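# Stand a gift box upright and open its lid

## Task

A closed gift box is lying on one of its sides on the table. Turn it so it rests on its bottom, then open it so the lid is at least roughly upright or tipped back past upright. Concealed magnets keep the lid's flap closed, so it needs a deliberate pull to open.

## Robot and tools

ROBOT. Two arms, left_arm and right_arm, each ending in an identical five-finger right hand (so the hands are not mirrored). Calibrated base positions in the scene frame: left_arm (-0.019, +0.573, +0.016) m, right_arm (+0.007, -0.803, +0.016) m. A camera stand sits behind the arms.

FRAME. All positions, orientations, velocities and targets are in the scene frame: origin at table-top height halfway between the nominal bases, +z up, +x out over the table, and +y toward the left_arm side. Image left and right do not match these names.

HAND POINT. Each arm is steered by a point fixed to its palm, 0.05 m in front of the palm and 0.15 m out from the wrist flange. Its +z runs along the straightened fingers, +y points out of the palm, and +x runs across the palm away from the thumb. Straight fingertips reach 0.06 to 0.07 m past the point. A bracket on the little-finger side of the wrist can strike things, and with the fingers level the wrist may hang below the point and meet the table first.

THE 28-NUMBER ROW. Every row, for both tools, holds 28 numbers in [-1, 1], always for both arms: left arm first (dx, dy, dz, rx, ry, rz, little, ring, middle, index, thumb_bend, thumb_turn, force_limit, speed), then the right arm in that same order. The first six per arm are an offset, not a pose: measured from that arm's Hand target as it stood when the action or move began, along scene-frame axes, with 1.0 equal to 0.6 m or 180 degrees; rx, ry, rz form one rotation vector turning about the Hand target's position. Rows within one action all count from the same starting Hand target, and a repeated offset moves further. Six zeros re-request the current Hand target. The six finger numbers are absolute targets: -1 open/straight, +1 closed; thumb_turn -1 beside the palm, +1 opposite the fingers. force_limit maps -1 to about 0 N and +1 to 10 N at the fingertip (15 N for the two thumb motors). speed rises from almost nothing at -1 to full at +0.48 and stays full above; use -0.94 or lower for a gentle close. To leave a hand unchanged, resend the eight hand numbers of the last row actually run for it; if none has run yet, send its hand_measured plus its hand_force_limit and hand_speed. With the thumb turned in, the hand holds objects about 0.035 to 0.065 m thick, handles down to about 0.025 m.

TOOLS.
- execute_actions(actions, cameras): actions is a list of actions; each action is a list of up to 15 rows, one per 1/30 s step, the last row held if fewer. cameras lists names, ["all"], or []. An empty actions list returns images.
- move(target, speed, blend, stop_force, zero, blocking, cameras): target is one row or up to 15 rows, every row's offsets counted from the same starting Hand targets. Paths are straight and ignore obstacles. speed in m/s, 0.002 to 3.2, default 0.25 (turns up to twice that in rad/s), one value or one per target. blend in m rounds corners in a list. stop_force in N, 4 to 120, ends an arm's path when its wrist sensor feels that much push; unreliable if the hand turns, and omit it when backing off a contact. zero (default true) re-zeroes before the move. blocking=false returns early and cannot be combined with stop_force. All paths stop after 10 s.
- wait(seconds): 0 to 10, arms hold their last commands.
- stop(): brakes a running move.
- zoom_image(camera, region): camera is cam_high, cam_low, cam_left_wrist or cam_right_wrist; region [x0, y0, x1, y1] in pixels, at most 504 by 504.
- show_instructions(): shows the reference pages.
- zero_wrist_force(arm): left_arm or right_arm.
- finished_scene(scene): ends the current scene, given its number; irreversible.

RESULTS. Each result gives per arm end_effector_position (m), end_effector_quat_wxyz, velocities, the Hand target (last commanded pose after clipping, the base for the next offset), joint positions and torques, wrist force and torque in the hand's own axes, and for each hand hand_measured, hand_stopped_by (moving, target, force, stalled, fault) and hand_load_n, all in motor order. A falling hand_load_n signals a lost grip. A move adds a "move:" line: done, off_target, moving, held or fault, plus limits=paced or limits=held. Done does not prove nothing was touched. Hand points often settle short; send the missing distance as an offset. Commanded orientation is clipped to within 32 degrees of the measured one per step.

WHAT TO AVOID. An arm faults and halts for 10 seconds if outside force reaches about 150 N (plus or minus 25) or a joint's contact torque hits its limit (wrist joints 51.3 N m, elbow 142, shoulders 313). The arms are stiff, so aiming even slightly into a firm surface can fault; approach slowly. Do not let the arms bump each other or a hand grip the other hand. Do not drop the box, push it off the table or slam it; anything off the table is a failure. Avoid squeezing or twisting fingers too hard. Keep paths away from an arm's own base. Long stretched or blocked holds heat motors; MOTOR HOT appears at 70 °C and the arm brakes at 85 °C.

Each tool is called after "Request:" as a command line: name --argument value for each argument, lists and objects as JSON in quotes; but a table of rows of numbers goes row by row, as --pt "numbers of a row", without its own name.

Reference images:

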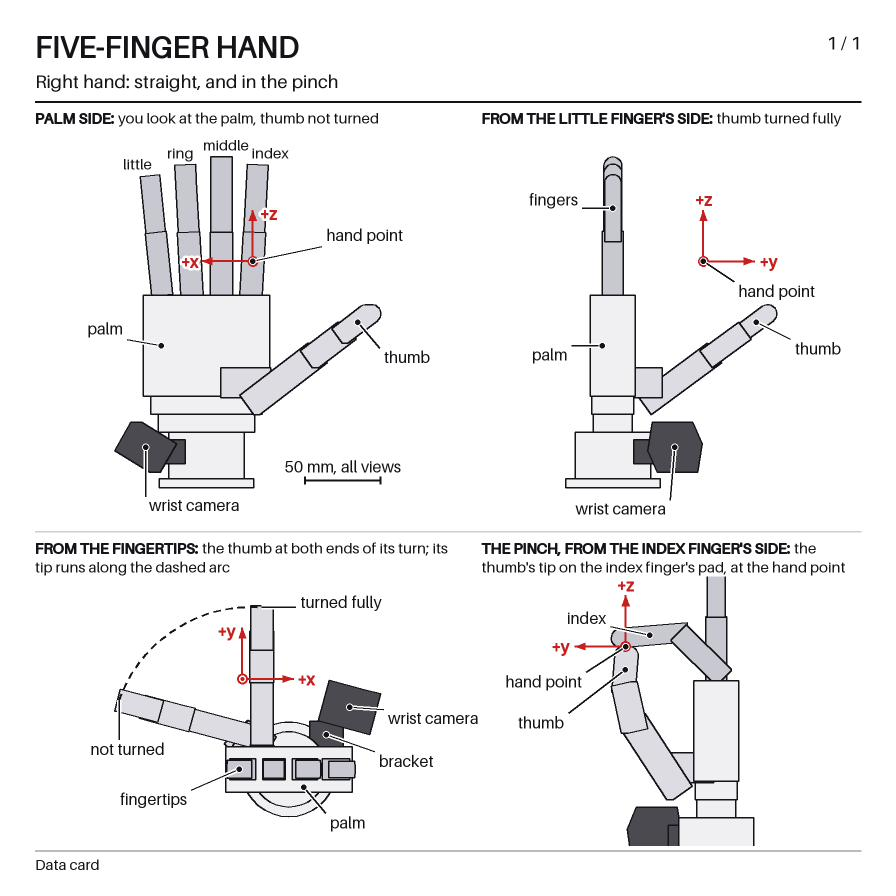

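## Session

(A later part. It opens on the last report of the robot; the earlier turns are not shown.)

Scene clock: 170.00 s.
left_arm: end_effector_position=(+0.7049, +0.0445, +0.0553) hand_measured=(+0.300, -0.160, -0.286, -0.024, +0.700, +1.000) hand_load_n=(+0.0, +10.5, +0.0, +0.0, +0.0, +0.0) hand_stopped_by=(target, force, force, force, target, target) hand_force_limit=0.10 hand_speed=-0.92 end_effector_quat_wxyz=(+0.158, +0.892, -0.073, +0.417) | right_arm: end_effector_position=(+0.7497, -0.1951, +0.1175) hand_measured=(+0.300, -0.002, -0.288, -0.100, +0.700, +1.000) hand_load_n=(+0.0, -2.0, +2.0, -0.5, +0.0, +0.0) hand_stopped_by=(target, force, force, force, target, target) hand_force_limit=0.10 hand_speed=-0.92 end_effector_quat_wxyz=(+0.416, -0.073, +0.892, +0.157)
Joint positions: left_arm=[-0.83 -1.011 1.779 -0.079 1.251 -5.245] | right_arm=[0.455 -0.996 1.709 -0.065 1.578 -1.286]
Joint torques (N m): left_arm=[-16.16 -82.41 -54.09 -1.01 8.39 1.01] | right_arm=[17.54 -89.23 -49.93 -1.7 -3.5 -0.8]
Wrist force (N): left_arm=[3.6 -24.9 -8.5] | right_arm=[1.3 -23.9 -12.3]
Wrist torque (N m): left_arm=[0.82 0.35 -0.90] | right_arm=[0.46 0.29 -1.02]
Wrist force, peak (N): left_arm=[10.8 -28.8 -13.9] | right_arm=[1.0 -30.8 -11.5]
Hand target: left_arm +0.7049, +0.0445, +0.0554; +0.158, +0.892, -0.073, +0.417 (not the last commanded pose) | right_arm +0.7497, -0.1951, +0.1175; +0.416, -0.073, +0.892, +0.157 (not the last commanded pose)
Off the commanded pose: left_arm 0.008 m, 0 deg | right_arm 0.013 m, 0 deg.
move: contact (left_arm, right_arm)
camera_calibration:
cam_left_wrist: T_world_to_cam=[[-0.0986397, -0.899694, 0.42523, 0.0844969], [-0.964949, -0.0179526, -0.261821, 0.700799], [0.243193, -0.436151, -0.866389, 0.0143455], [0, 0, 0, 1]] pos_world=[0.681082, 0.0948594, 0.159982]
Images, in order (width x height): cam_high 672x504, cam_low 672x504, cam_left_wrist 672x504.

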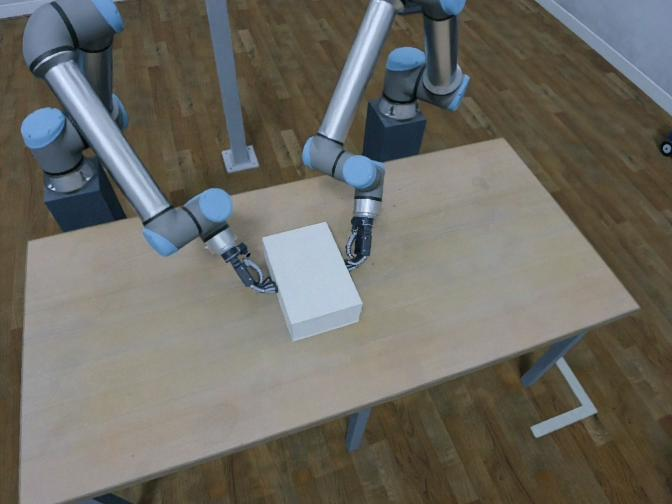

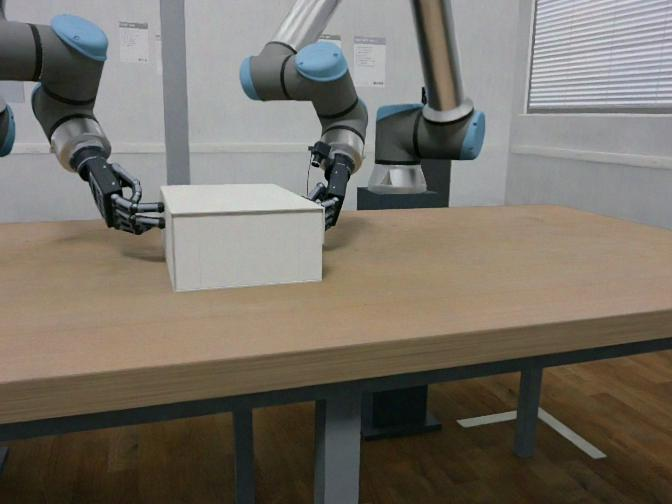

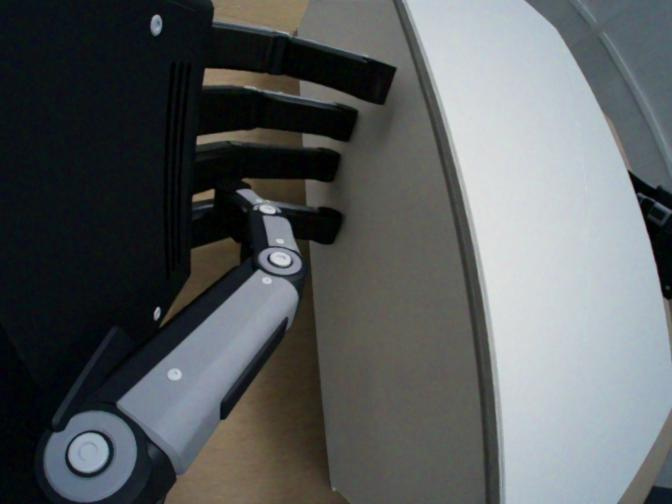

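Request:
move --target '[0,0.004,0,0,0,0,-0.6,-0.6,-0.6,-0.6,0.7,1,0.1,-0.5,0,-0.004,0,0,0,0,-0.6,-0.6,-0.6,-0.6,0.7,1,0.1,-0.5]' --speed 0.05

Request:
move --target '[-0.05,0.18,0.1,0,0,0,-0.6,-0.6,-0.6,-0.6,0.7,1,0.1,-0.5,-0.1,-0.15,0.1,0,0,0,-0.6,-0.6,-0.6,-0.6,0.7,1,0.1,-0.5]' --speed 0.3 --cameras '["all"]'

Scene clock: 192.20 s.
left_arm: end_effector_position=(+0.7049, +0.0469, +0.0554) hand_measured=(-0.600, -0.600, -0.600, -0.600, +0.700, +1.000) hand_load_n=(+0.0, +0.0, +0.0, +0.0, +0.0, +0.0) hand_stopped_by=(target, target, target, target, target, target) hand_force_limit=0.10 hand_speed=-0.50 end_effector_quat_wxyz=(+0.158, +0.892, -0.073, +0.417) | right_arm: end_effector_position=(+0.7497, -0.1975, +0.1175) hand_measured=(-0.600, -0.600, -0.600, -0.600, +0.700, +1.000) hand_load_n=(+0.0, +0.0, +0.0, +0.0, +0.0, +0.0) hand_stopped_by=(target, target, target, target, target, target) hand_force_limit=0.10 hand_speed=-0.50 end_effector_quat_wxyz=(+0.416, -0.073, +0.892, +0.157)
Joint positions: left_arm=[-0.827 -1.013 1.782 -0.081 1.253 -5.244] | right_arm=[0.452 -0.998 1.713 -0.067 1.576 -1.288]
Joint torques (N m): left_arm=[12.51 -75.49 -23.53 0.52 0.29 1.33] | right_arm=[-1.21 -82.25 -33.43 -0.45 0.45 -1.2]
Wrist force (N): left_arm=[0.0 0.1 0.7] | right_arm=[-5.1 0.1 -0.3]
Wrist torque (N m): left_arm=[-0.10 0.02 -0.04] | right_arm=[-0.04 0.52 -0.30]
Wrist force, peak (N): left_arm=[3.2 -25.7 -8.5] | right_arm=[1.3 -24.3 -12.2]
Hand target: left_arm +0.7049, +0.0469, +0.0554; +0.158, +0.892, -0.073, +0.417 | right_arm +0.7497, -0.1975, +0.1175; +0.416, -0.073, +0.892, +0.157
Off the commanded pose: left_arm 0.000 m, 0 deg | right_arm 0.000 m, 0 deg.
move: done

Scene clock: 193.13 s.
left_arm: end_effector_position=(+0.6749, +0.1549, +0.1153) hand_measured=(-0.600, -0.600, -0.600, -0.600, +0.700, +1.000) hand_load_n=(+0.0, +0.0, +0.0, +0.0, +0.0, +0.0) hand_stopped_by=(target, target, target, target, target, target) hand_force_limit=0.10 hand_speed=-0.50 end_effector_quat_wxyz=(+0.158, +0.892, -0.073, +0.416) | right_arm: end_effector_position=(+0.6898, -0.2874, +0.1775) hand_measured=(-0.600, -0.600, -0.600, -0.600, +0.700, +1.000) hand_load_n=(+0.0, +0.0, +0.0, +0.5, +0.0, +0.0) hand_stopped_by=(target, target, target, target, target, target) hand_force_limit=0.10 hand_speed=-0.50 end_effector_quat_wxyz=(+0.416, -0.073, +0.892, +0.157)
Joint positions: left_arm=[-0.741 -1.19 1.929 -0.067 1.32 -5.187] | right_arm=[0.359 -1.2 1.906 -0.056 1.502 -1.344]
Joint torques (N m): left_arm=[-3.1 -72.05 -37.04 -0.99 -1.3 -1.58] | right_arm=[-4.28 -70.5 -28.63 -1.49 1.22 3.26]
Wrist force (N): left_arm=[0.4 0.1 0.5] | right_arm=[-5.2 -0.1 -0.3]
Wrist torque (N m): left_arm=[-0.08 -0.02 0.08] | right_arm=[-0.10 0.55 -0.33]
Wrist force, peak (N): left_arm=[-0.1 1.5 2.8] | right_arm=[-5.2 -1.3 -2.5]
Hand target: left_arm +0.6749, +0.1549, +0.1154; +0.158, +0.892, -0.073, +0.417 | right_arm +0.6897, -0.2875, +0.1775; +0.416, -0.073, +0.892, +0.157
Off the commanded pose: left_arm 0.000 m, 0 deg | right_arm 0.000 m, 0 deg.
move: done
camera_calibration:
cam_left_wrist: T_world_to_cam=[[-0.0985902, -0.899708, 0.425213, 0.155367], [-0.964983, -0.0179382, -0.261697, 0.689508], [0.243078, -0.436124, -0.866434, 0.121768], [0, 0, 0, 1]] pos_world=[0.651082, 0.205259, 0.219882]
cam_right_wrist: T_world_to_cam=[[-0.445465, 0.894167, 0.0450255, 0.549759], [0.114842, 0.00719271, 0.993358, -0.247269], [0.887904, 0.447677, -0.105892, -0.345743], [0, 0, 0, 1]] pos_world=[0.580281, -0.335017, 0.184262]

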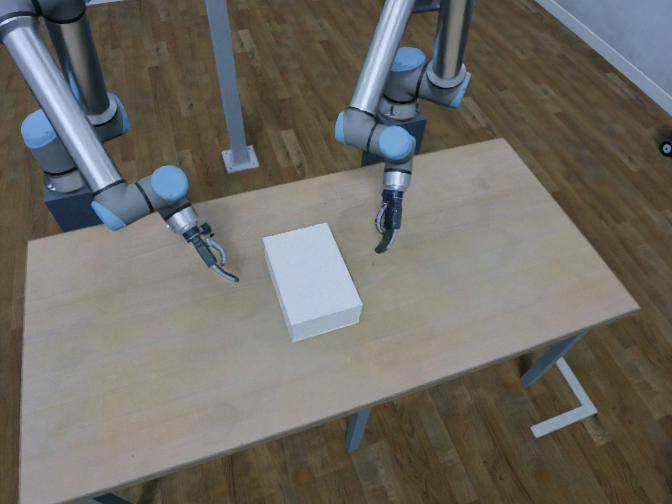

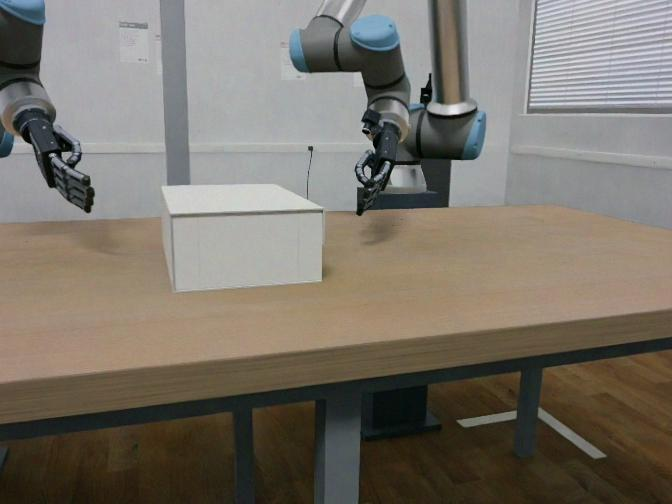

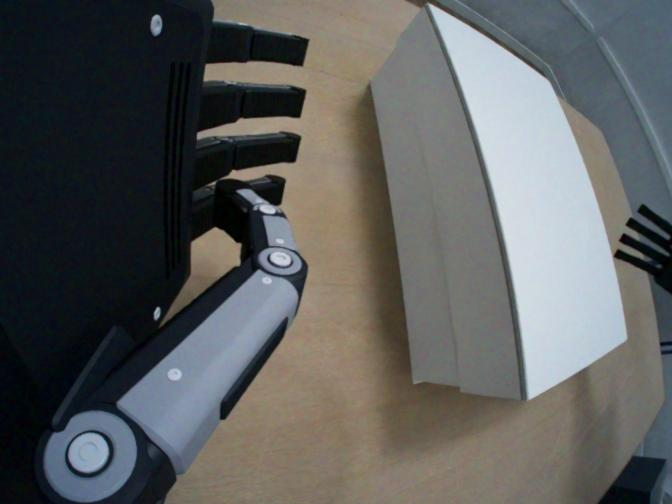

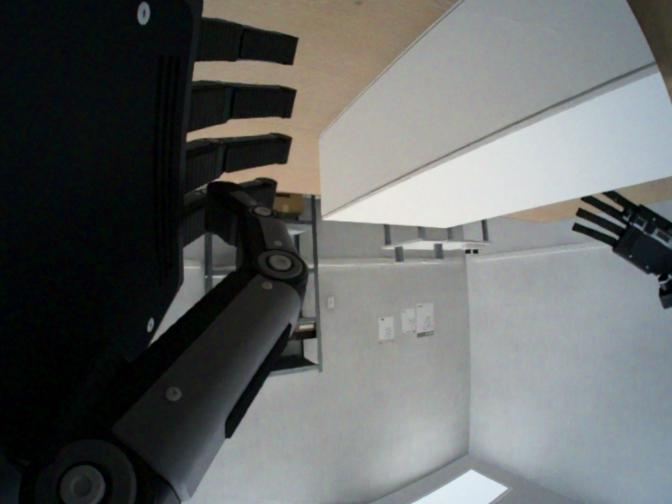

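Request:
move --target '[0.0668,-0.108,-0.067,0,0.2783,0,0,0,0,0,-1,-1,0.4,0.2,0,-0.3,0.15,0,0,0,-0.6,-0.6,-0.6,-0.6,0.7,1,0.1,-0.5]' --speed 0.3 --cameras '["all"]'

Scene clock: 212.97 s.
left_arm: end_effector_position=(+0.7151, +0.0902, +0.0752) hand_measured=(+0.000, +0.000, +0.000, +0.000, -1.000, -1.000) hand_load_n=(+0.0, +0.0, +0.5, +0.0, +0.0, +0.0) hand_stopped_by=(target, target, target, target, target, target) hand_force_limit=0.40 hand_speed=0.20 end_effector_quat_wxyz=(+0.174, +0.985, +0.000, +0.000) | right_arm: end_effector_position=(+0.6896, -0.4675, +0.2675) hand_measured=(-0.600, -0.600, -0.600, -0.600, +0.700, +1.000) hand_load_n=(+0.0, +0.0, +0.0, +0.0, +0.0, +0.0) hand_stopped_by=(target, target, target, target, target, target) hand_force_limit=0.10 hand_speed=-0.50 end_effector_quat_wxyz=(+0.416, -0.073, +0.892, +0.157)
Joint positions: left_arm=[-0.604 -0.765 1.299 0.828 1.853 -5.365] | right_arm=[0.029 -1.418 2.009 0.101 1.243 -1.552]
Joint torques (N m): left_arm=[-15.69 -84.64 -35.23 4.83 1.64 -0.52] | right_arm=[-4.82 -26.28 -43.25 -1.08 0.65 3.15]
Wrist force (N): left_arm=[-0.3 0.5 0.1] | right_arm=[-5.1 -0.3 0.4]
Wrist torque (N m): left_arm=[0.05 0.02 -0.11] | right_arm=[-0.09 0.58 -0.31]
Wrist force, peak (N): left_arm=[0.3 0.7 0.6] | right_arm=[-5.7 -1.3 -0.1]
Hand target: left_arm +0.7150, +0.0901, +0.0752; +0.174, +0.985, +0.000, +0.000 | right_arm +0.6897, -0.4675, +0.2675; +0.416, -0.073, +0.892, +0.157
Off the commanded pose: left_arm 0.000 m, 0 deg | right_arm 0.000 m, 0 deg.
move: done
camera_calibration:
cam_left_wrist: T_world_to_cam=[[0.262956, -0.899657, 0.348527, -0.134626], [-0.819997, -0.0180475, 0.572083, 0.550354], [-0.508389, -0.436223, -0.742462, 0.5771], [0, 0, 0, 1]] pos_world=[0.780081, 0.14056, 0.160547]
cam_right_wrist: T_world_to_cam=[[-0.445465, 0.894167, 0.0450255, 0.706612], [0.114842, 0.00719271, 0.993358, -0.335365], [0.887904, 0.447677, -0.105892, -0.255542], [0, 0, 0, 1]] pos_world=[0.580181, -0.515017, 0.274262]

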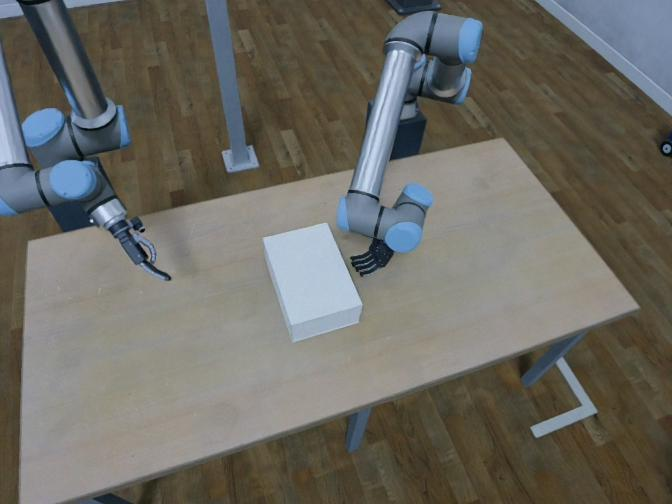

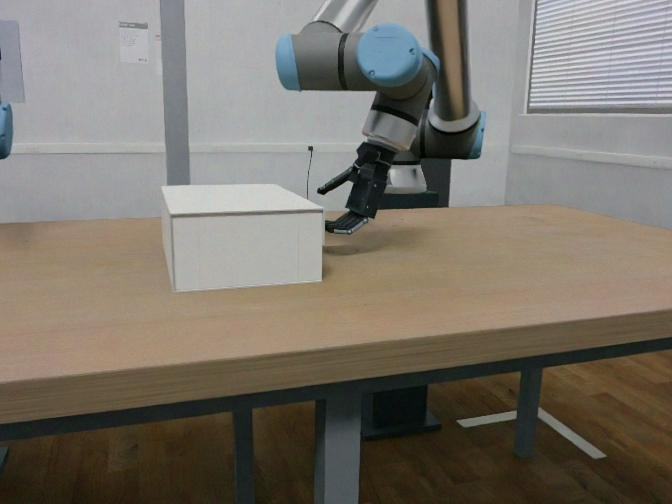

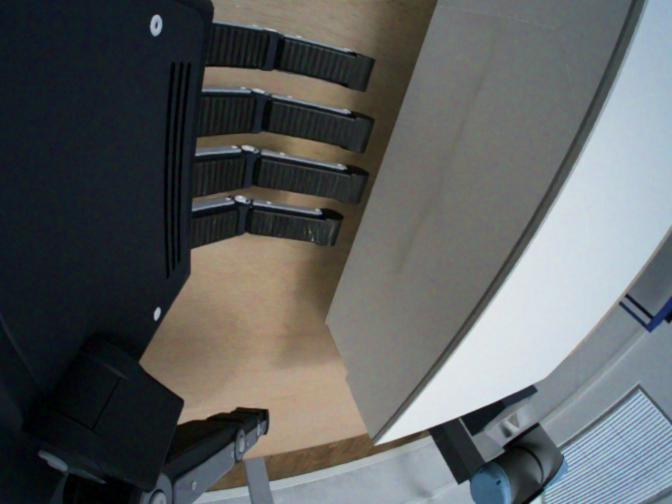

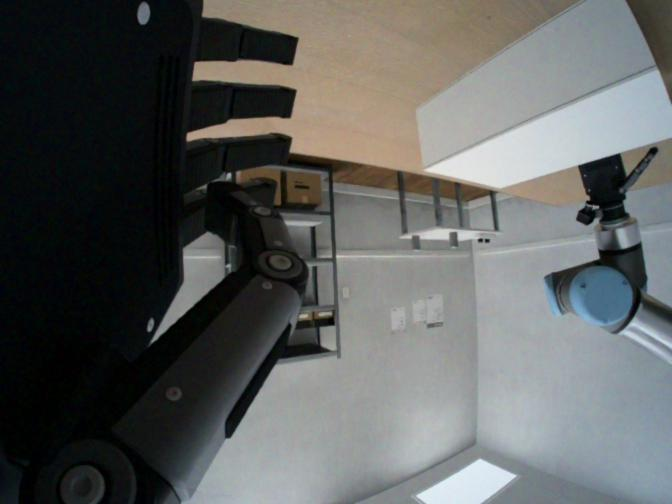

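Request:
move --target '[0,0,-0.047,0,0,0,0,0,0,0,-1,-1,0.4,0.2,0,0,0,0,0,0,-0.6,-0.6,-0.6,-0.6,0.7,1,0.1,-0.5]' --speed 0.06 --stop_force 6

Request:
move --target '[0,-0.12,0,0,0,0,0,0,0,0,-1,-1,0.4,0.2,0,0,0,0,0,0,-0.6,-0.6,-0.6,-0.6,0.7,1,0.1,-0.5]' --speed 0.03 --stop_force 4 --cameras '["cam_high","cam_low","cam_left_wrist"]'

Scene clock: 221.00 s.
left_arm: end_effector_position=(+0.7150, +0.0901, +0.0470) hand_measured=(+0.000, +0.000, +0.000, +0.000, -1.000, -1.000) hand_load_n=(+0.0, +0.0, +0.0, +0.0, +0.0, +0.0) hand_stopped_by=(target, target, target, target, target, target) hand_force_limit=0.40 hand_speed=0.20 end_effector_quat_wxyz=(+0.174, +0.985, +0.000, +0.000) | right_arm: end_effector_position=(+0.6897, -0.4675, +0.2675) hand_measured=(-0.600, -0.600, -0.600, -0.600, +0.700, +1.000) hand_load_n=(+0.0, +0.0, +0.0, +0.0, +0.0, +0.0) hand_stopped_by=(target, target, target, target, target, target) hand_force_limit=0.10 hand_speed=-0.50 end_effector_quat_wxyz=(+0.416, -0.073, +0.892, +0.157)
Joint positions: left_arm=[-0.604 -0.74 1.309 0.793 1.853 -5.366] | right_arm=[0.029 -1.418 2.009 0.101 1.243 -1.552]
Joint torques (N m): left_arm=[-15.17 -103.99 -45.24 5.37 1.73 -0.91] | right_arm=[-5.83 -27.25 -43.79 -1.23 -0.68 3.32]
Wrist force (N): left_arm=[-0.3 0.4 0.4] | right_arm=[-5.2 -0.3 0.5]
Wrist torque (N m): left_arm=[0.03 0.01 -0.12] | right_arm=[-0.08 0.61 -0.32]
Wrist force, peak (N): left_arm=[-0.5 0.1 1.1] | right_arm=[-5.5 -0.1 0.4]
Hand target: left_arm +0.7150, +0.0901, +0.0470; +0.174, +0.985, +0.000, +0.000 | right_arm +0.6897, -0.4675, +0.2675; +0.416, -0.073, +0.892, +0.157
Off the commanded pose: left_arm 0.000 m, 0 deg | right_arm 0.000 m, 0 deg.
move: done

Scene clock: 224.53 s.
left_arm: end_effector_position=(+0.7150, +0.0181, +0.0470) hand_measured=(+0.000, +0.000, +0.000, +0.000, -1.000, -1.000) hand_load_n=(+0.0, +0.0, +0.0, +0.0, +0.0, +0.0) hand_stopped_by=(target, target, target, target, target, target) hand_force_limit=0.40 hand_speed=0.20 end_effector_quat_wxyz=(+0.174, +0.985, +0.000, +0.000) | right_arm: end_effector_position=(+0.6897, -0.4675, +0.2675) hand_measured=(-0.600, -0.600, -0.600, -0.600, +0.700, +1.000) hand_load_n=(+0.0, +0.0, +0.0, +0.0, +0.0, +0.0) hand_stopped_by=(target, target, target, target, target, target) hand_force_limit=0.10 hand_speed=-0.50 end_effector_quat_wxyz=(+0.416, -0.073, +0.892, +0.157)
Joint positions: left_arm=[-0.672 -0.695 1.218 0.82 1.838 -5.435] | right_arm=[0.029 -1.418 2.009 0.101 1.243 -1.552]
Joint torques (N m): left_arm=[14.91 -106.35 -23.62 1.31 1.52 2.28] | right_arm=[-4.18 -25.52 -43.86 -1.05 0.38 3.21]
Wrist force (N): left_arm=[-0.5 0.4 0.3] | right_arm=[-5.3 -0.1 0.5]
Wrist torque (N m): left_arm=[0.03 0.04 0.07] | right_arm=[-0.07 0.61 -0.32]
Wrist force, peak (N): left_arm=[-0.7 -1.2 -0.6] | right_arm=[-5.5 -0.4 0.7]
Hand target: left_arm +0.7150, +0.0181, +0.0470; +0.174, +0.985, +0.000, +0.000 | right_arm +0.6897, -0.4675, +0.2675; +0.416, -0.073, +0.892, +0.157
Off the commanded pose: left_arm 0.000 m, 0 deg | right_arm 0.000 m, 0 deg.
move: done
camera_calibration:
cam_left_wrist: T_world_to_cam=[[0.262905, -0.899704, 0.348444, -0.189583], [-0.819884, -0.0179566, 0.572248, 0.564988], [-0.508597, -0.43613, -0.742374, 0.524804], [0, 0, 0, 1]] pos_world=[0.77998, 0.0684595, 0.132347]
Images, in order (width x height): cam_high 672x504, cam_low 672x504, cam_left_wrist 672x504.

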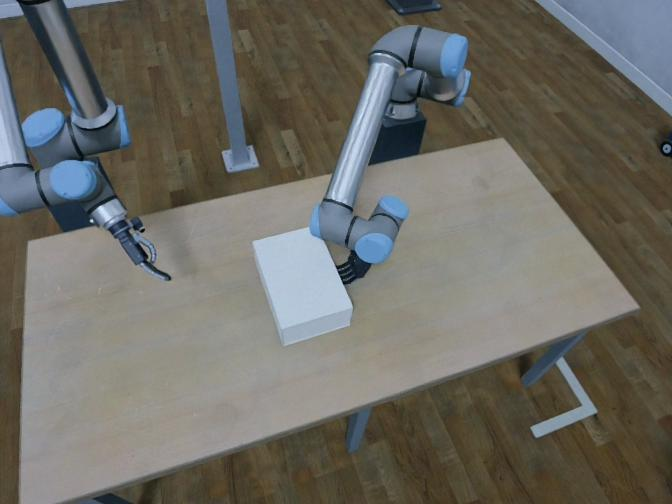

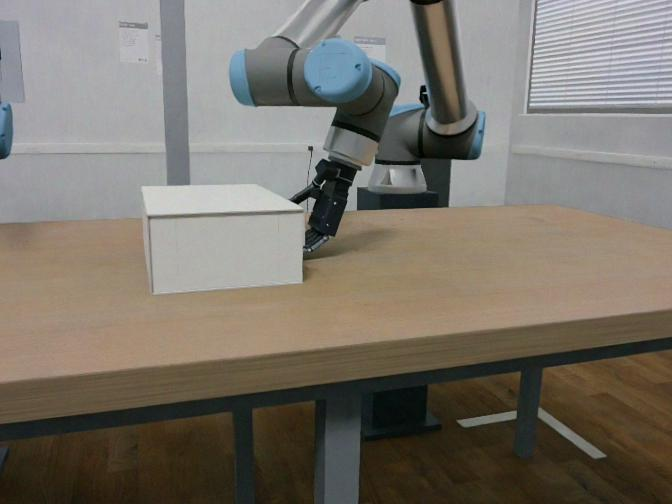

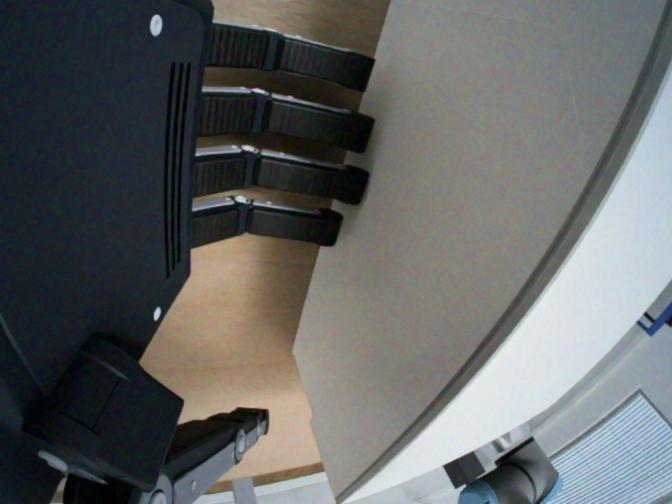

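Request:
move --target '[0,0,0.067,0,0,0,0,0,0,0,-1,-1,0.4,0.2,0,0,0,0,0,0,-0.6,-0.6,-0.6,-0.6,0.7,1,0.1,-0.5]' --speed 0.04 --cameras '["cam_high","cam_low","cam_left_wrist"]'

Scene clock: 229.33 s.
left_arm: end_effector_position=(+0.7151, +0.0181, +0.0874) hand_measured=(+0.000, +0.000, +0.000, +0.000, -1.000, -1.000) hand_load_n=(+0.0, +0.0, +0.0, +0.0, +0.0, +0.0) hand_stopped_by=(target, target, target, target, target, target) hand_force_limit=0.40 hand_speed=0.20 end_effector_quat_wxyz=(+0.174, +0.985, +0.000, +0.000) | right_arm: end_effector_position=(+0.6897, -0.4675, +0.2675) hand_measured=(-0.600, -0.600, -0.600, -0.600, +0.700, +1.000) hand_load_n=(+0.0, +0.0, +0.0, +0.0, +0.0, +0.0) hand_stopped_by=(target, target, target, target, target, target) hand_force_limit=0.10 hand_speed=-0.50 end_effector_quat_wxyz=(+0.416, -0.073, +0.892, +0.157)
Joint positions: left_arm=[-0.672 -0.729 1.202 0.87 1.838 -5.435] | right_arm=[0.029 -1.418 2.009 0.101 1.243 -1.552]
Joint torques (N m): left_arm=[12.31 -84.67 -32.91 0.72 1.35 1.55] | right_arm=[0.67 -26.41 -43.68 -1.37 0.99 3.48]
Wrist force (N): left_arm=[-0.6 0.4 0.2] | right_arm=[-5.1 -0.2 0.6]
Wrist torque (N m): left_arm=[0.04 0.05 0.06] | right_arm=[-0.07 0.58 -0.31]
Wrist force, peak (N): left_arm=[-0.3 -0.5 3.0] | right_arm=[-5.5 -0.2 0.7]
Hand target: left_arm +0.7150, +0.0181, +0.0872; +0.174, +0.985, +0.000, +0.000 | right_arm +0.6897, -0.4675, +0.2675; +0.416, -0.073, +0.892, +0.157
Off the commanded pose: left_arm 0.000 m, 0 deg | right_arm 0.000 m, 0 deg.
move: done
camera_calibration:
cam_left_wrist: T_world_to_cam=[[0.262936, -0.899654, 0.348549, -0.203767], [-0.819934, -0.0179608, 0.572177, 0.541945], [-0.508501, -0.436233, -0.742379, 0.554854], [0, 0, 0, 1]] pos_world=[0.780081, 0.0684595, 0.172847]
Images, in order (width x height): cam_high 672x504, cam_low 672x504, cam_left_wrist 672x504.

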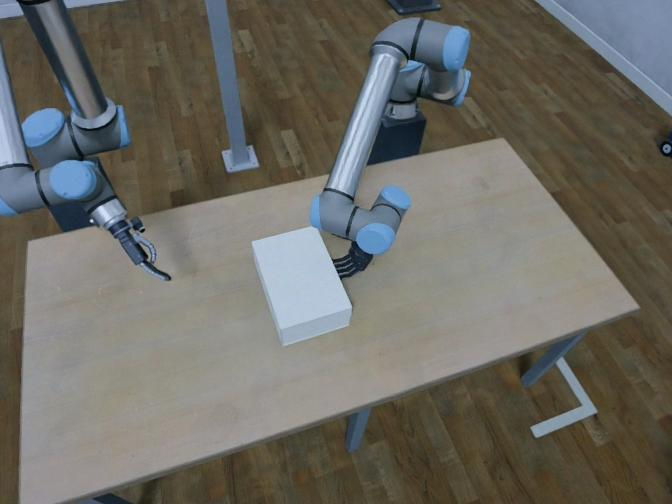

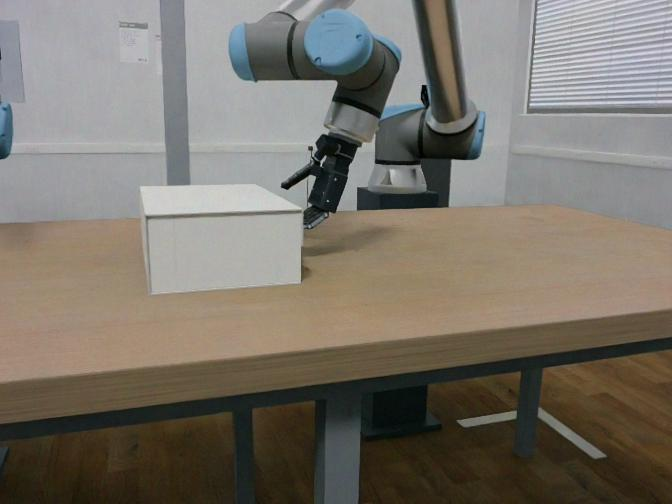

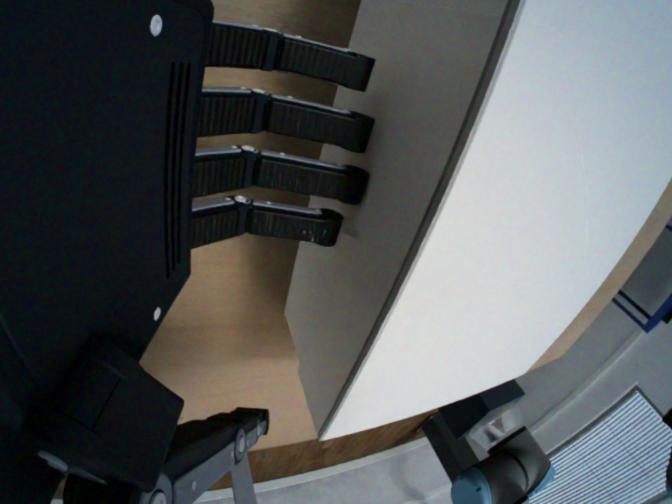

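Request:
move --pt "0 0.07 0 0 0 0 0 0 0 0 -1 -1 0.4 0.2 0.1 0.25 -0.25 0 0 0 -0.3 -0.3 -0.3 -0.3 0.7 1 0.4 0.2" --pt "0 0.07 -0.067 0 0 0 0 0 0 0 -1 -1 0.4 0.2 0.1 0.387 -0.25 0 0 0 -0.3 -0.3 -0.3 -0.3 0.7 1 0.4 0.2" --speed '[0.25,0.08]' --cameras '["cam_high","cam_right_wrist","cam_low"]'

Scene clock: 243.20 s.
left_arm: end_effector_position=(+0.7150, +0.0601, +0.0468) hand_measured=(+0.000, +0.000, +0.000, +0.000, -1.000, -1.000) hand_load_n=(+0.5, +0.0, +0.0, +0.0, +0.0, +0.0) hand_stopped_by=(target, target, target, target, target, target) hand_force_limit=0.40 hand_speed=0.20 end_effector_quat_wxyz=(+0.174, +0.985, +0.000, +0.000) | right_arm: end_effector_position=(+0.7498, -0.2352, +0.1174) hand_measured=(-0.300, -0.300, -0.300, -0.300, +0.700, +1.000) hand_load_n=(+0.0, +0.0, +0.0, +0.0, +0.0, +0.0) hand_stopped_by=(target, target, target, target, target, target) hand_force_limit=0.40 hand_speed=0.20 end_effector_quat_wxyz=(+0.416, -0.073, +0.893, +0.157) end_effector_velocity=(+0.000, -0.005, +0.000) end_effector_angular_velocity=(+0.001, +0.001, +0.001)
Joint positions: left_arm=[-0.633 -0.722 1.274 0.803 1.847 -5.395] | right_arm=[0.401 -1.028 1.766 -0.089 1.536 -1.318]
Joint velocities: left_arm=[within noise] | right_arm=[-0.007 -0.004 0.006 -0.002 -0.006 -0.004]
Joint torques (N m): left_arm=[-15.54 -103.76 -33.73 4.88 -0.21 -1.86] | right_arm=[-6.36 -87.15 -28.23 -1.04 -1.55 -2.68]
Wrist force (N): left_arm=[-0.2 0.6 0.2] | right_arm=[-5.2 -0.5 -0.2]
Wrist torque (N m): left_arm=[0.06 0.00 -0.10] | right_arm=[-0.16 0.53 -0.38]
Wrist force, peak (N): left_arm=[-0.5 0.6 0.6] | right_arm=[-6.2 -1.5 -1.9]
Hand target: left_arm +0.7150, +0.0601, +0.0470; +0.174, +0.985, +0.000, +0.000 | right_arm +0.7497, -0.2353, +0.1175; +0.416, -0.073, +0.892, +0.157
Off the commanded pose: left_arm 0.000 m, 0 deg | right_arm 0.000 m, 0 deg.
move: done
camera_calibration:
cam_right_wrist: T_world_to_cam=[[-0.445151, 0.894313, 0.0452157, 0.532332], [0.115201, 0.00712083, 0.993317, -0.195081], [0.888014, 0.447385, -0.106195, -0.428865], [0, 0, 0, 1]] pos_world=[0.64028, -0.282814, 0.124164]
Images, in order (width x height): cam_high 672x504, cam_low 672x504, cam_right_wrist 672x504.

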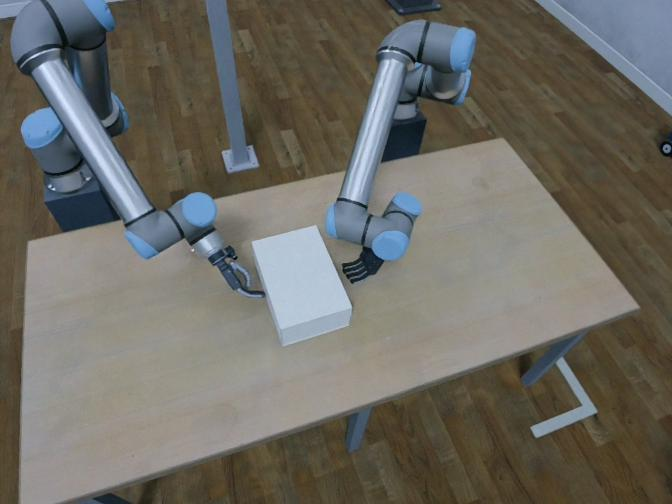

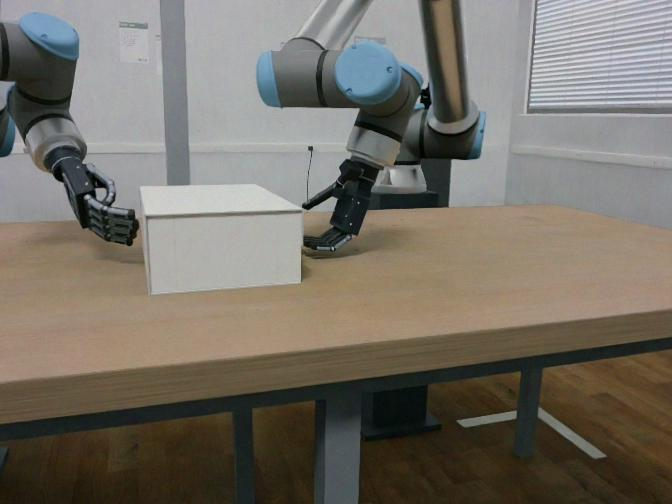

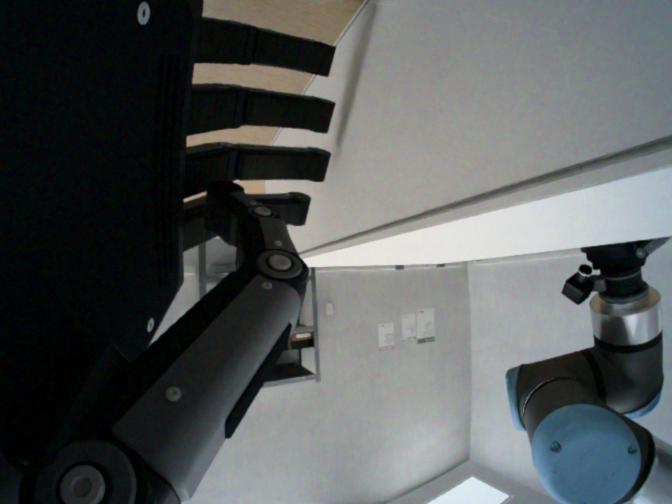

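Request:
move --target '[0,-0.12,0,0,0,0,0,0,0,0,-1,-1,0.4,0.2,0,0,0,0,0,0,-0.3,-0.3,-0.3,-0.3,0.7,1,0.4,0.2]' --speed 0.015 --stop_force 9 --cameras '["cam_high","cam_left_wrist"]'

Scene clock: 251.97 s.
left_arm: end_effector_position=(+0.7150, +0.0092, +0.0470) hand_measured=(+0.000, +0.000, +0.000, +0.000, -1.000, -1.000) hand_load_n=(+0.0, +0.0, -0.5, +0.0, +0.0, +0.0) hand_stopped_by=(target, target, target, target, target, target) hand_force_limit=0.40 hand_speed=0.20 end_effector_quat_wxyz=(+0.174, +0.985, +0.000, +0.000) | right_arm: end_effector_position=(+0.7497, -0.2353, +0.1175) hand_measured=(-0.300, -0.300, -0.300, -0.300, +0.700, +1.000) hand_load_n=(+0.0, +0.0, +3.0, +0.0, +0.0, +0.0) hand_stopped_by=(target, target, target, target, target, target) hand_force_limit=0.40 hand_speed=0.20 end_effector_quat_wxyz=(+0.416, -0.073, +0.892, +0.157)
Joint positions: left_arm=[-0.68 -0.689 1.206 0.825 1.836 -5.443] | right_arm=[0.401 -1.028 1.766 -0.089 1.536 -1.318]
Joint torques (N m): left_arm=[12.92 -107.6 -26.03 0.45 3.38 2.3] | right_arm=[9.97 -73.39 -28.99 -1.11 -1.52 -2.61]
Wrist force (N): left_arm=[-1.8 -4.1 -2.3] | right_arm=[-8.2 -7.1 -3.4]
Wrist torque (N m): left_arm=[0.10 0.08 -0.07] | right_arm=[0.16 0.42 -0.47]
Wrist force, peak (N): left_arm=[-1.9 -11.6 -5.8] | right_arm=[-8.9 -11.8 -6.8]
Hand target: left_arm +0.7150, +0.0092, +0.0470; +0.174, +0.985, +0.000, +0.000 (not the last commanded pose) | right_arm +0.7497, -0.2353, +0.1175; +0.416, -0.073, +0.892, +0.157
Off the commanded pose: left_arm 0.021 m, 0 deg | right_arm 0.000 m, 0 deg.
move: contact (left_arm)
camera_calibration:
cam_left_wrist: T_world_to_cam=[[0.262905, -0.899704, 0.348444, -0.19759], [-0.819884, -0.0179566, 0.572248, 0.564828], [-0.508597, -0.43613, -0.742374, 0.520922], [0, 0, 0, 1]] pos_world=[0.77998, 0.0595595, 0.132347]
Images, in order (width x height): cam_high 672x504, cam_left_wrist 672x504.

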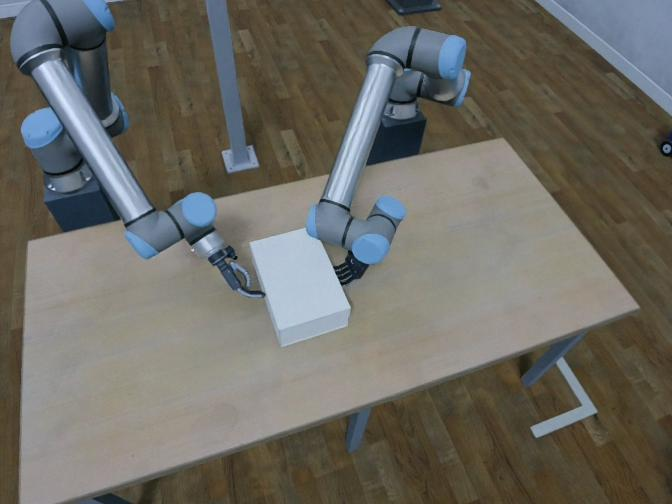

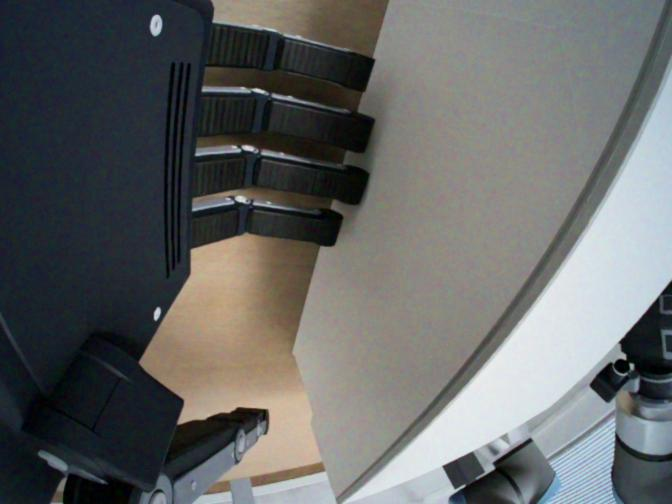

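Now lift with a little more inward press.

Request:
move --target '[0,-0.003,0.09,0,0,0,0,0,0,0,-1,-1,0.4,0.2,0,0,0,0,0,0,-0.3,-0.3,-0.3,-0.3,0.7,1,0.4,0.2]' --speed 0.04 --cameras '["cam_high","cam_low","cam_left_wrist"]'

Scene clock: 255.87 s.
left_arm: end_effector_position=(+0.7151, +0.0074, +0.1012) hand_measured=(+0.000, +0.000, -0.002, +0.000, -1.000, -1.000) hand_load_n=(+0.0, +0.0, +14.5, +0.0, +0.0, +0.0) hand_stopped_by=(target, target, target, target, target, target) hand_force_limit=0.40 hand_speed=0.20 end_effector_quat_wxyz=(+0.174, +0.985, +0.000, +0.000) | right_arm: end_effector_position=(+0.7498, -0.2354, +0.1175) hand_measured=(-0.300, -0.300, -0.312, -0.302, +0.700, +1.000) hand_load_n=(+0.0, +0.0, +26.5, +16.5, +0.0, +0.0) hand_stopped_by=(target, target, target, target, target, target) hand_force_limit=0.40 hand_speed=0.20 end_effector_quat_wxyz=(+0.416, -0.073, +0.892, +0.157)
Joint positions: left_arm=[-0.682 -0.732 1.18 0.892 1.836 -5.445] | right_arm=[0.401 -1.028 1.766 -0.089 1.536 -1.318]
Joint torques (N m): left_arm=[-56.88 -95.88 -62.95 -12 8.59 -3.14] | right_arm=[63.82 -51.89 -37.3 0.99 -18.48 -2.93]
Wrist force (N): left_arm=[-12.4 -59.1 -17.4] | right_arm=[-15.7 -64.3 -16.0]
Wrist torque (N m): left_arm=[1.63 0.04 -1.04] | right_arm=[2.34 0.17 -0.92]
Wrist force, peak (N): left_arm=[-12.4 -59.1 -17.4] | right_arm=[-15.6 -64.4 -16.0]
Hand target: left_arm +0.7150, +0.0074, +0.1010; +0.174, +0.985, +0.000, +0.000 | right_arm +0.7497, -0.2353, +0.1175; +0.416, -0.073, +0.892, +0.157
Off the commanded pose: left_arm 0.000 m, 0 deg | right_arm 0.000 m, 0 deg.
move: done
camera_calibration:
cam_left_wrist: T_world_to_cam=[[0.262936, -0.899654, 0.348549, -0.218204], [-0.819934, -0.0179608, 0.572177, 0.533857], [-0.508501, -0.436233, -0.742379, 0.560431], [0, 0, 0, 1]] pos_world=[0.780081, 0.0577595, 0.186647]
Images, in order (width x height): cam_high 672x504, cam_low 672x504, cam_left_wrist 672x504.

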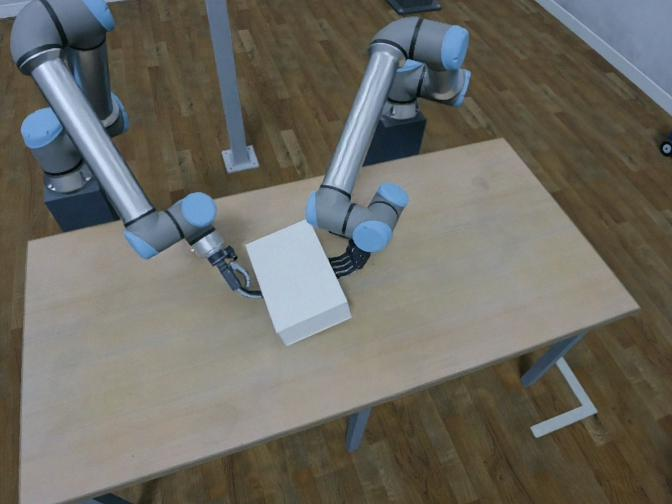

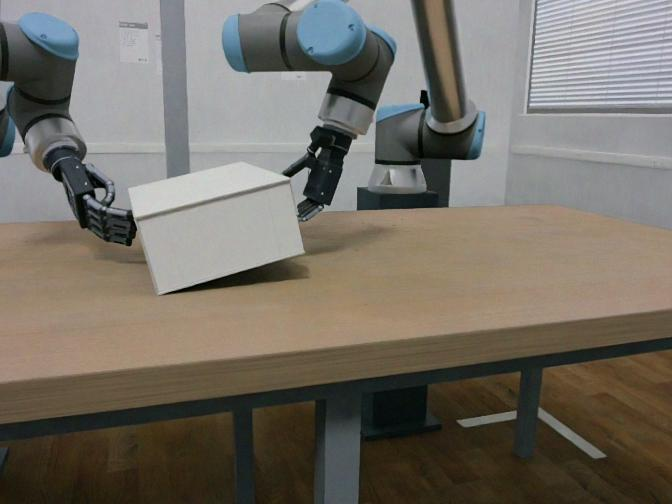

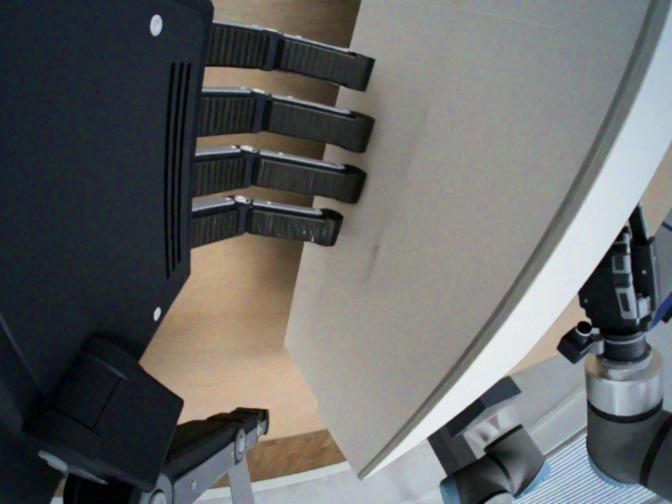

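Request:
move --pt "0 0.0 -0.09 0 0 0 0 0 0 0 -1 -1 0.4 0.2 0 0 0 0 0 0 -0.3 -0.3 -0.3 -0.3 0.7 1 0.4 0.2" --pt "0 0.005 -0.09 0 0 0 0 0 0 0 -1 -1 0.4 0.2 0 0 0 0 0 0 -0.3 -0.3 -0.3 -0.3 0.7 1 0.4 0.2" --speed 0.04 --cameras '["cam_low","cam_left_wrist"]'

Scene clock: 275.70 s.
left_arm: end_effector_position=(+0.7149, +0.0104, +0.0468) hand_measured=(+0.000, +0.000, +0.042, +0.000, -1.000, -1.000) hand_load_n=(+0.0, +0.0, +0.0, +0.0, +0.0, +0.0) hand_stopped_by=(target, target, target, target, target, target) hand_force_limit=0.40 hand_speed=0.20 end_effector_quat_wxyz=(+0.174, +0.985, +0.000, +0.000) | right_arm: end_effector_position=(+0.7496, -0.2352, +0.1174) hand_measured=(-0.300, -0.300, -0.308, -0.300, +0.700, +1.000) hand_load_n=(+0.0, +0.0, +0.5, +0.0, +0.0, +0.0) hand_stopped_by=(target, target, target, target, target, target) hand_force_limit=0.40 hand_speed=0.20 end_effector_quat_wxyz=(+0.416, -0.073, +0.892, +0.157)
Joint positions: left_arm=[-0.679 -0.69 1.208 0.824 1.837 -5.442] | right_arm=[0.401 -1.028 1.766 -0.089 1.535 -1.318]
Joint torques (N m): left_arm=[-4.77 -90.74 -45.44 4.99 0.75 -1.14] | right_arm=[1.33 -52.45 -30.34 0.76 0.34 -2.57]
Wrist force (N): left_arm=[-1.2 1.9 -0.9] | right_arm=[-5.8 -1.2 -0.6]
Wrist torque (N m): left_arm=[0.33 0.18 -0.14] | right_arm=[-0.08 0.48 -0.33]
Wrist force, peak (N): left_arm=[-12.2 -62.3 -20.5] | right_arm=[-16.3 -65.0 -16.3]
Hand target: left_arm +0.7150, +0.0104, +0.0470; +0.174, +0.985, +0.000, +0.000 | right_arm +0.7497, -0.2353, +0.1175; +0.416, -0.073, +0.892, +0.157
Off the commanded pose: left_arm 0.000 m, 0 deg | right_arm 0.000 m, 0 deg.
move: done
camera_calibration:
cam_left_wrist: T_world_to_cam=[[0.262886, -0.899701, 0.348466, -0.196438], [-0.819821, -0.0178699, 0.572342, 0.564758], [-0.508709, -0.43614, -0.742291, 0.521397], [0, 0, 0, 1]] pos_world=[0.77988, 0.060759, 0.132246]
Images, in order (width x height): cam_low 672x504, cam_left_wrist 672x504.

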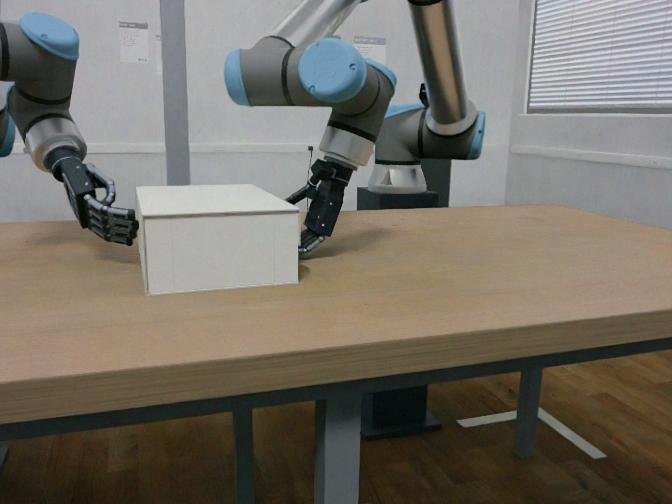

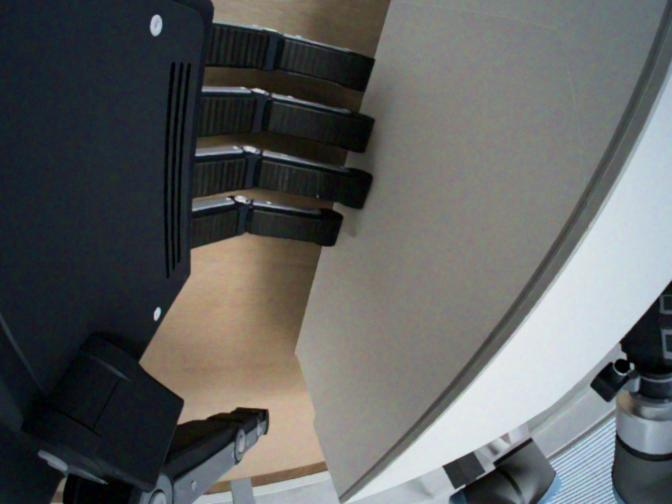

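Request:
zoom_image --camera "cam_left_wrist" --region '[270, 100, 470, 300]'

Request:
move --target '[0,0,0.04,0,0,0,0,0,0,0,-1,-1,0.4,0.2,0,0,0,0,0,0,-0.3,-0.3,-0.3,-0.3,0.7,1,0.4,0.2]' --speed 0.03 --cameras '["cam_low","cam_left_wrist"]'

Scaled by 2.520 from the camera's 672x504 image, which has a finer 960x720 frame.

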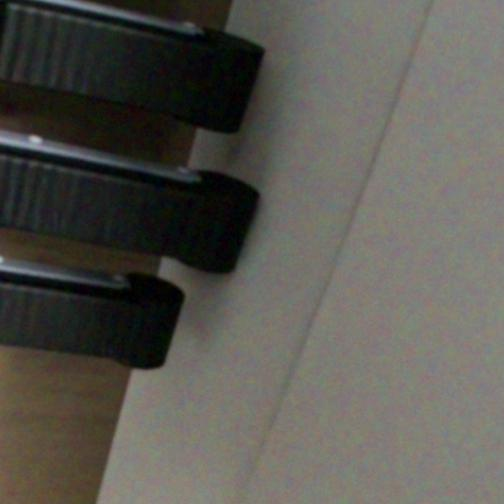

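Scene clock: 279.70 s.
left_arm: end_effector_position=(+0.7150, +0.0104, +0.0712) hand_measured=(+0.000, +0.000, +0.042, +0.000, -1.000, -1.000) hand_load_n=(+0.0, +0.0, +0.5, +0.5, +0.0, +0.0) hand_stopped_by=(target, target, target, target, target, target) hand_force_limit=0.40 hand_speed=0.20 end_effector_quat_wxyz=(+0.174, +0.985, +0.000, +0.000) | right_arm: end_effector_position=(+0.7497, -0.2353, +0.1175) hand_measured=(-0.300, -0.300, -0.308, -0.300, +0.700, +1.000) hand_load_n=(+0.0, +0.5, +0.0, +0.0, +0.0, +0.0) hand_stopped_by=(target, target, target, target, target, target) hand_force_limit=0.40 hand_speed=0.20 end_effector_quat_wxyz=(+0.416, -0.073, +0.892, +0.157)
Joint positions: left_arm=[-0.679 -0.71 1.198 0.853 1.837 -5.442] | right_arm=[0.401 -1.028 1.766 -0.089 1.536 -1.318]
Joint torques (N m): left_arm=[5.22 -85.59 -38.54 1.29 -0.67 -1.33] | right_arm=[-5.25 -80.98 -40.29 0.96 1.99 -2.74]
Wrist force (N): left_arm=[-0.8 1.5 -0.6] | right_arm=[-3.0 -0.2 -4.3]
Wrist torque (N m): left_arm=[0.32 0.12 -0.13] | right_arm=[0.24 0.29 -0.17]
Wrist force, peak (N): left_arm=[-1.3 2.1 -0.9] | right_arm=[-3.6 -0.7 -4.4]
Hand target: left_arm +0.7150, +0.0104, +0.0710; +0.174, +0.985, +0.000, +0.000 | right_arm +0.7497, -0.2353, +0.1175; +0.416, -0.073, +0.892, +0.157
Off the commanded pose: left_arm 0.000 m, 0 deg | right_arm 0.000 m, 0 deg.
move: done
camera_calibration:
cam_left_wrist: T_world_to_cam=[[0.262951, -0.899665, 0.348511, -0.204992], [-0.819883, -0.0179559, 0.572249, 0.551], [-0.508575, -0.436212, -0.742342, 0.539393], [0, 0, 0, 1]] pos_world=[0.77998, 0.0607594, 0.156546]
Images, in order (width x height): cam_low 672x504, cam_left_wrist 672x504.

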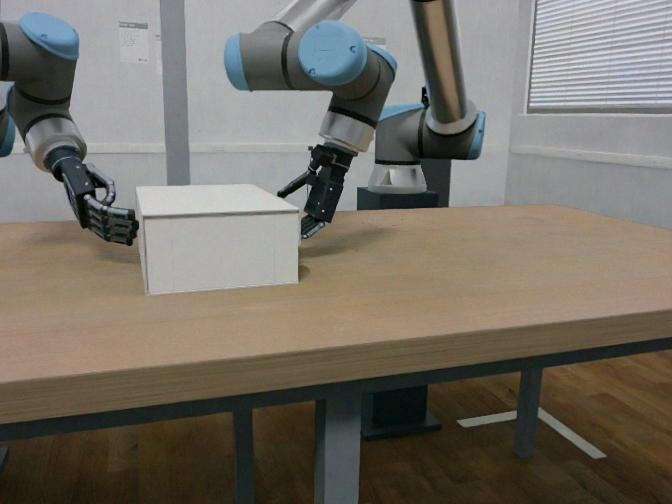

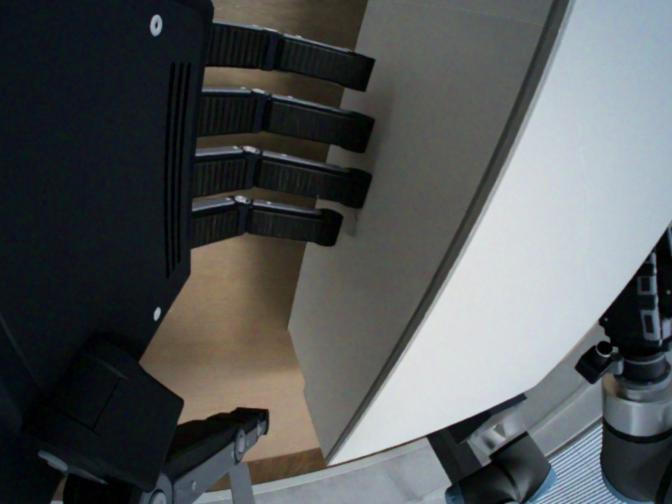

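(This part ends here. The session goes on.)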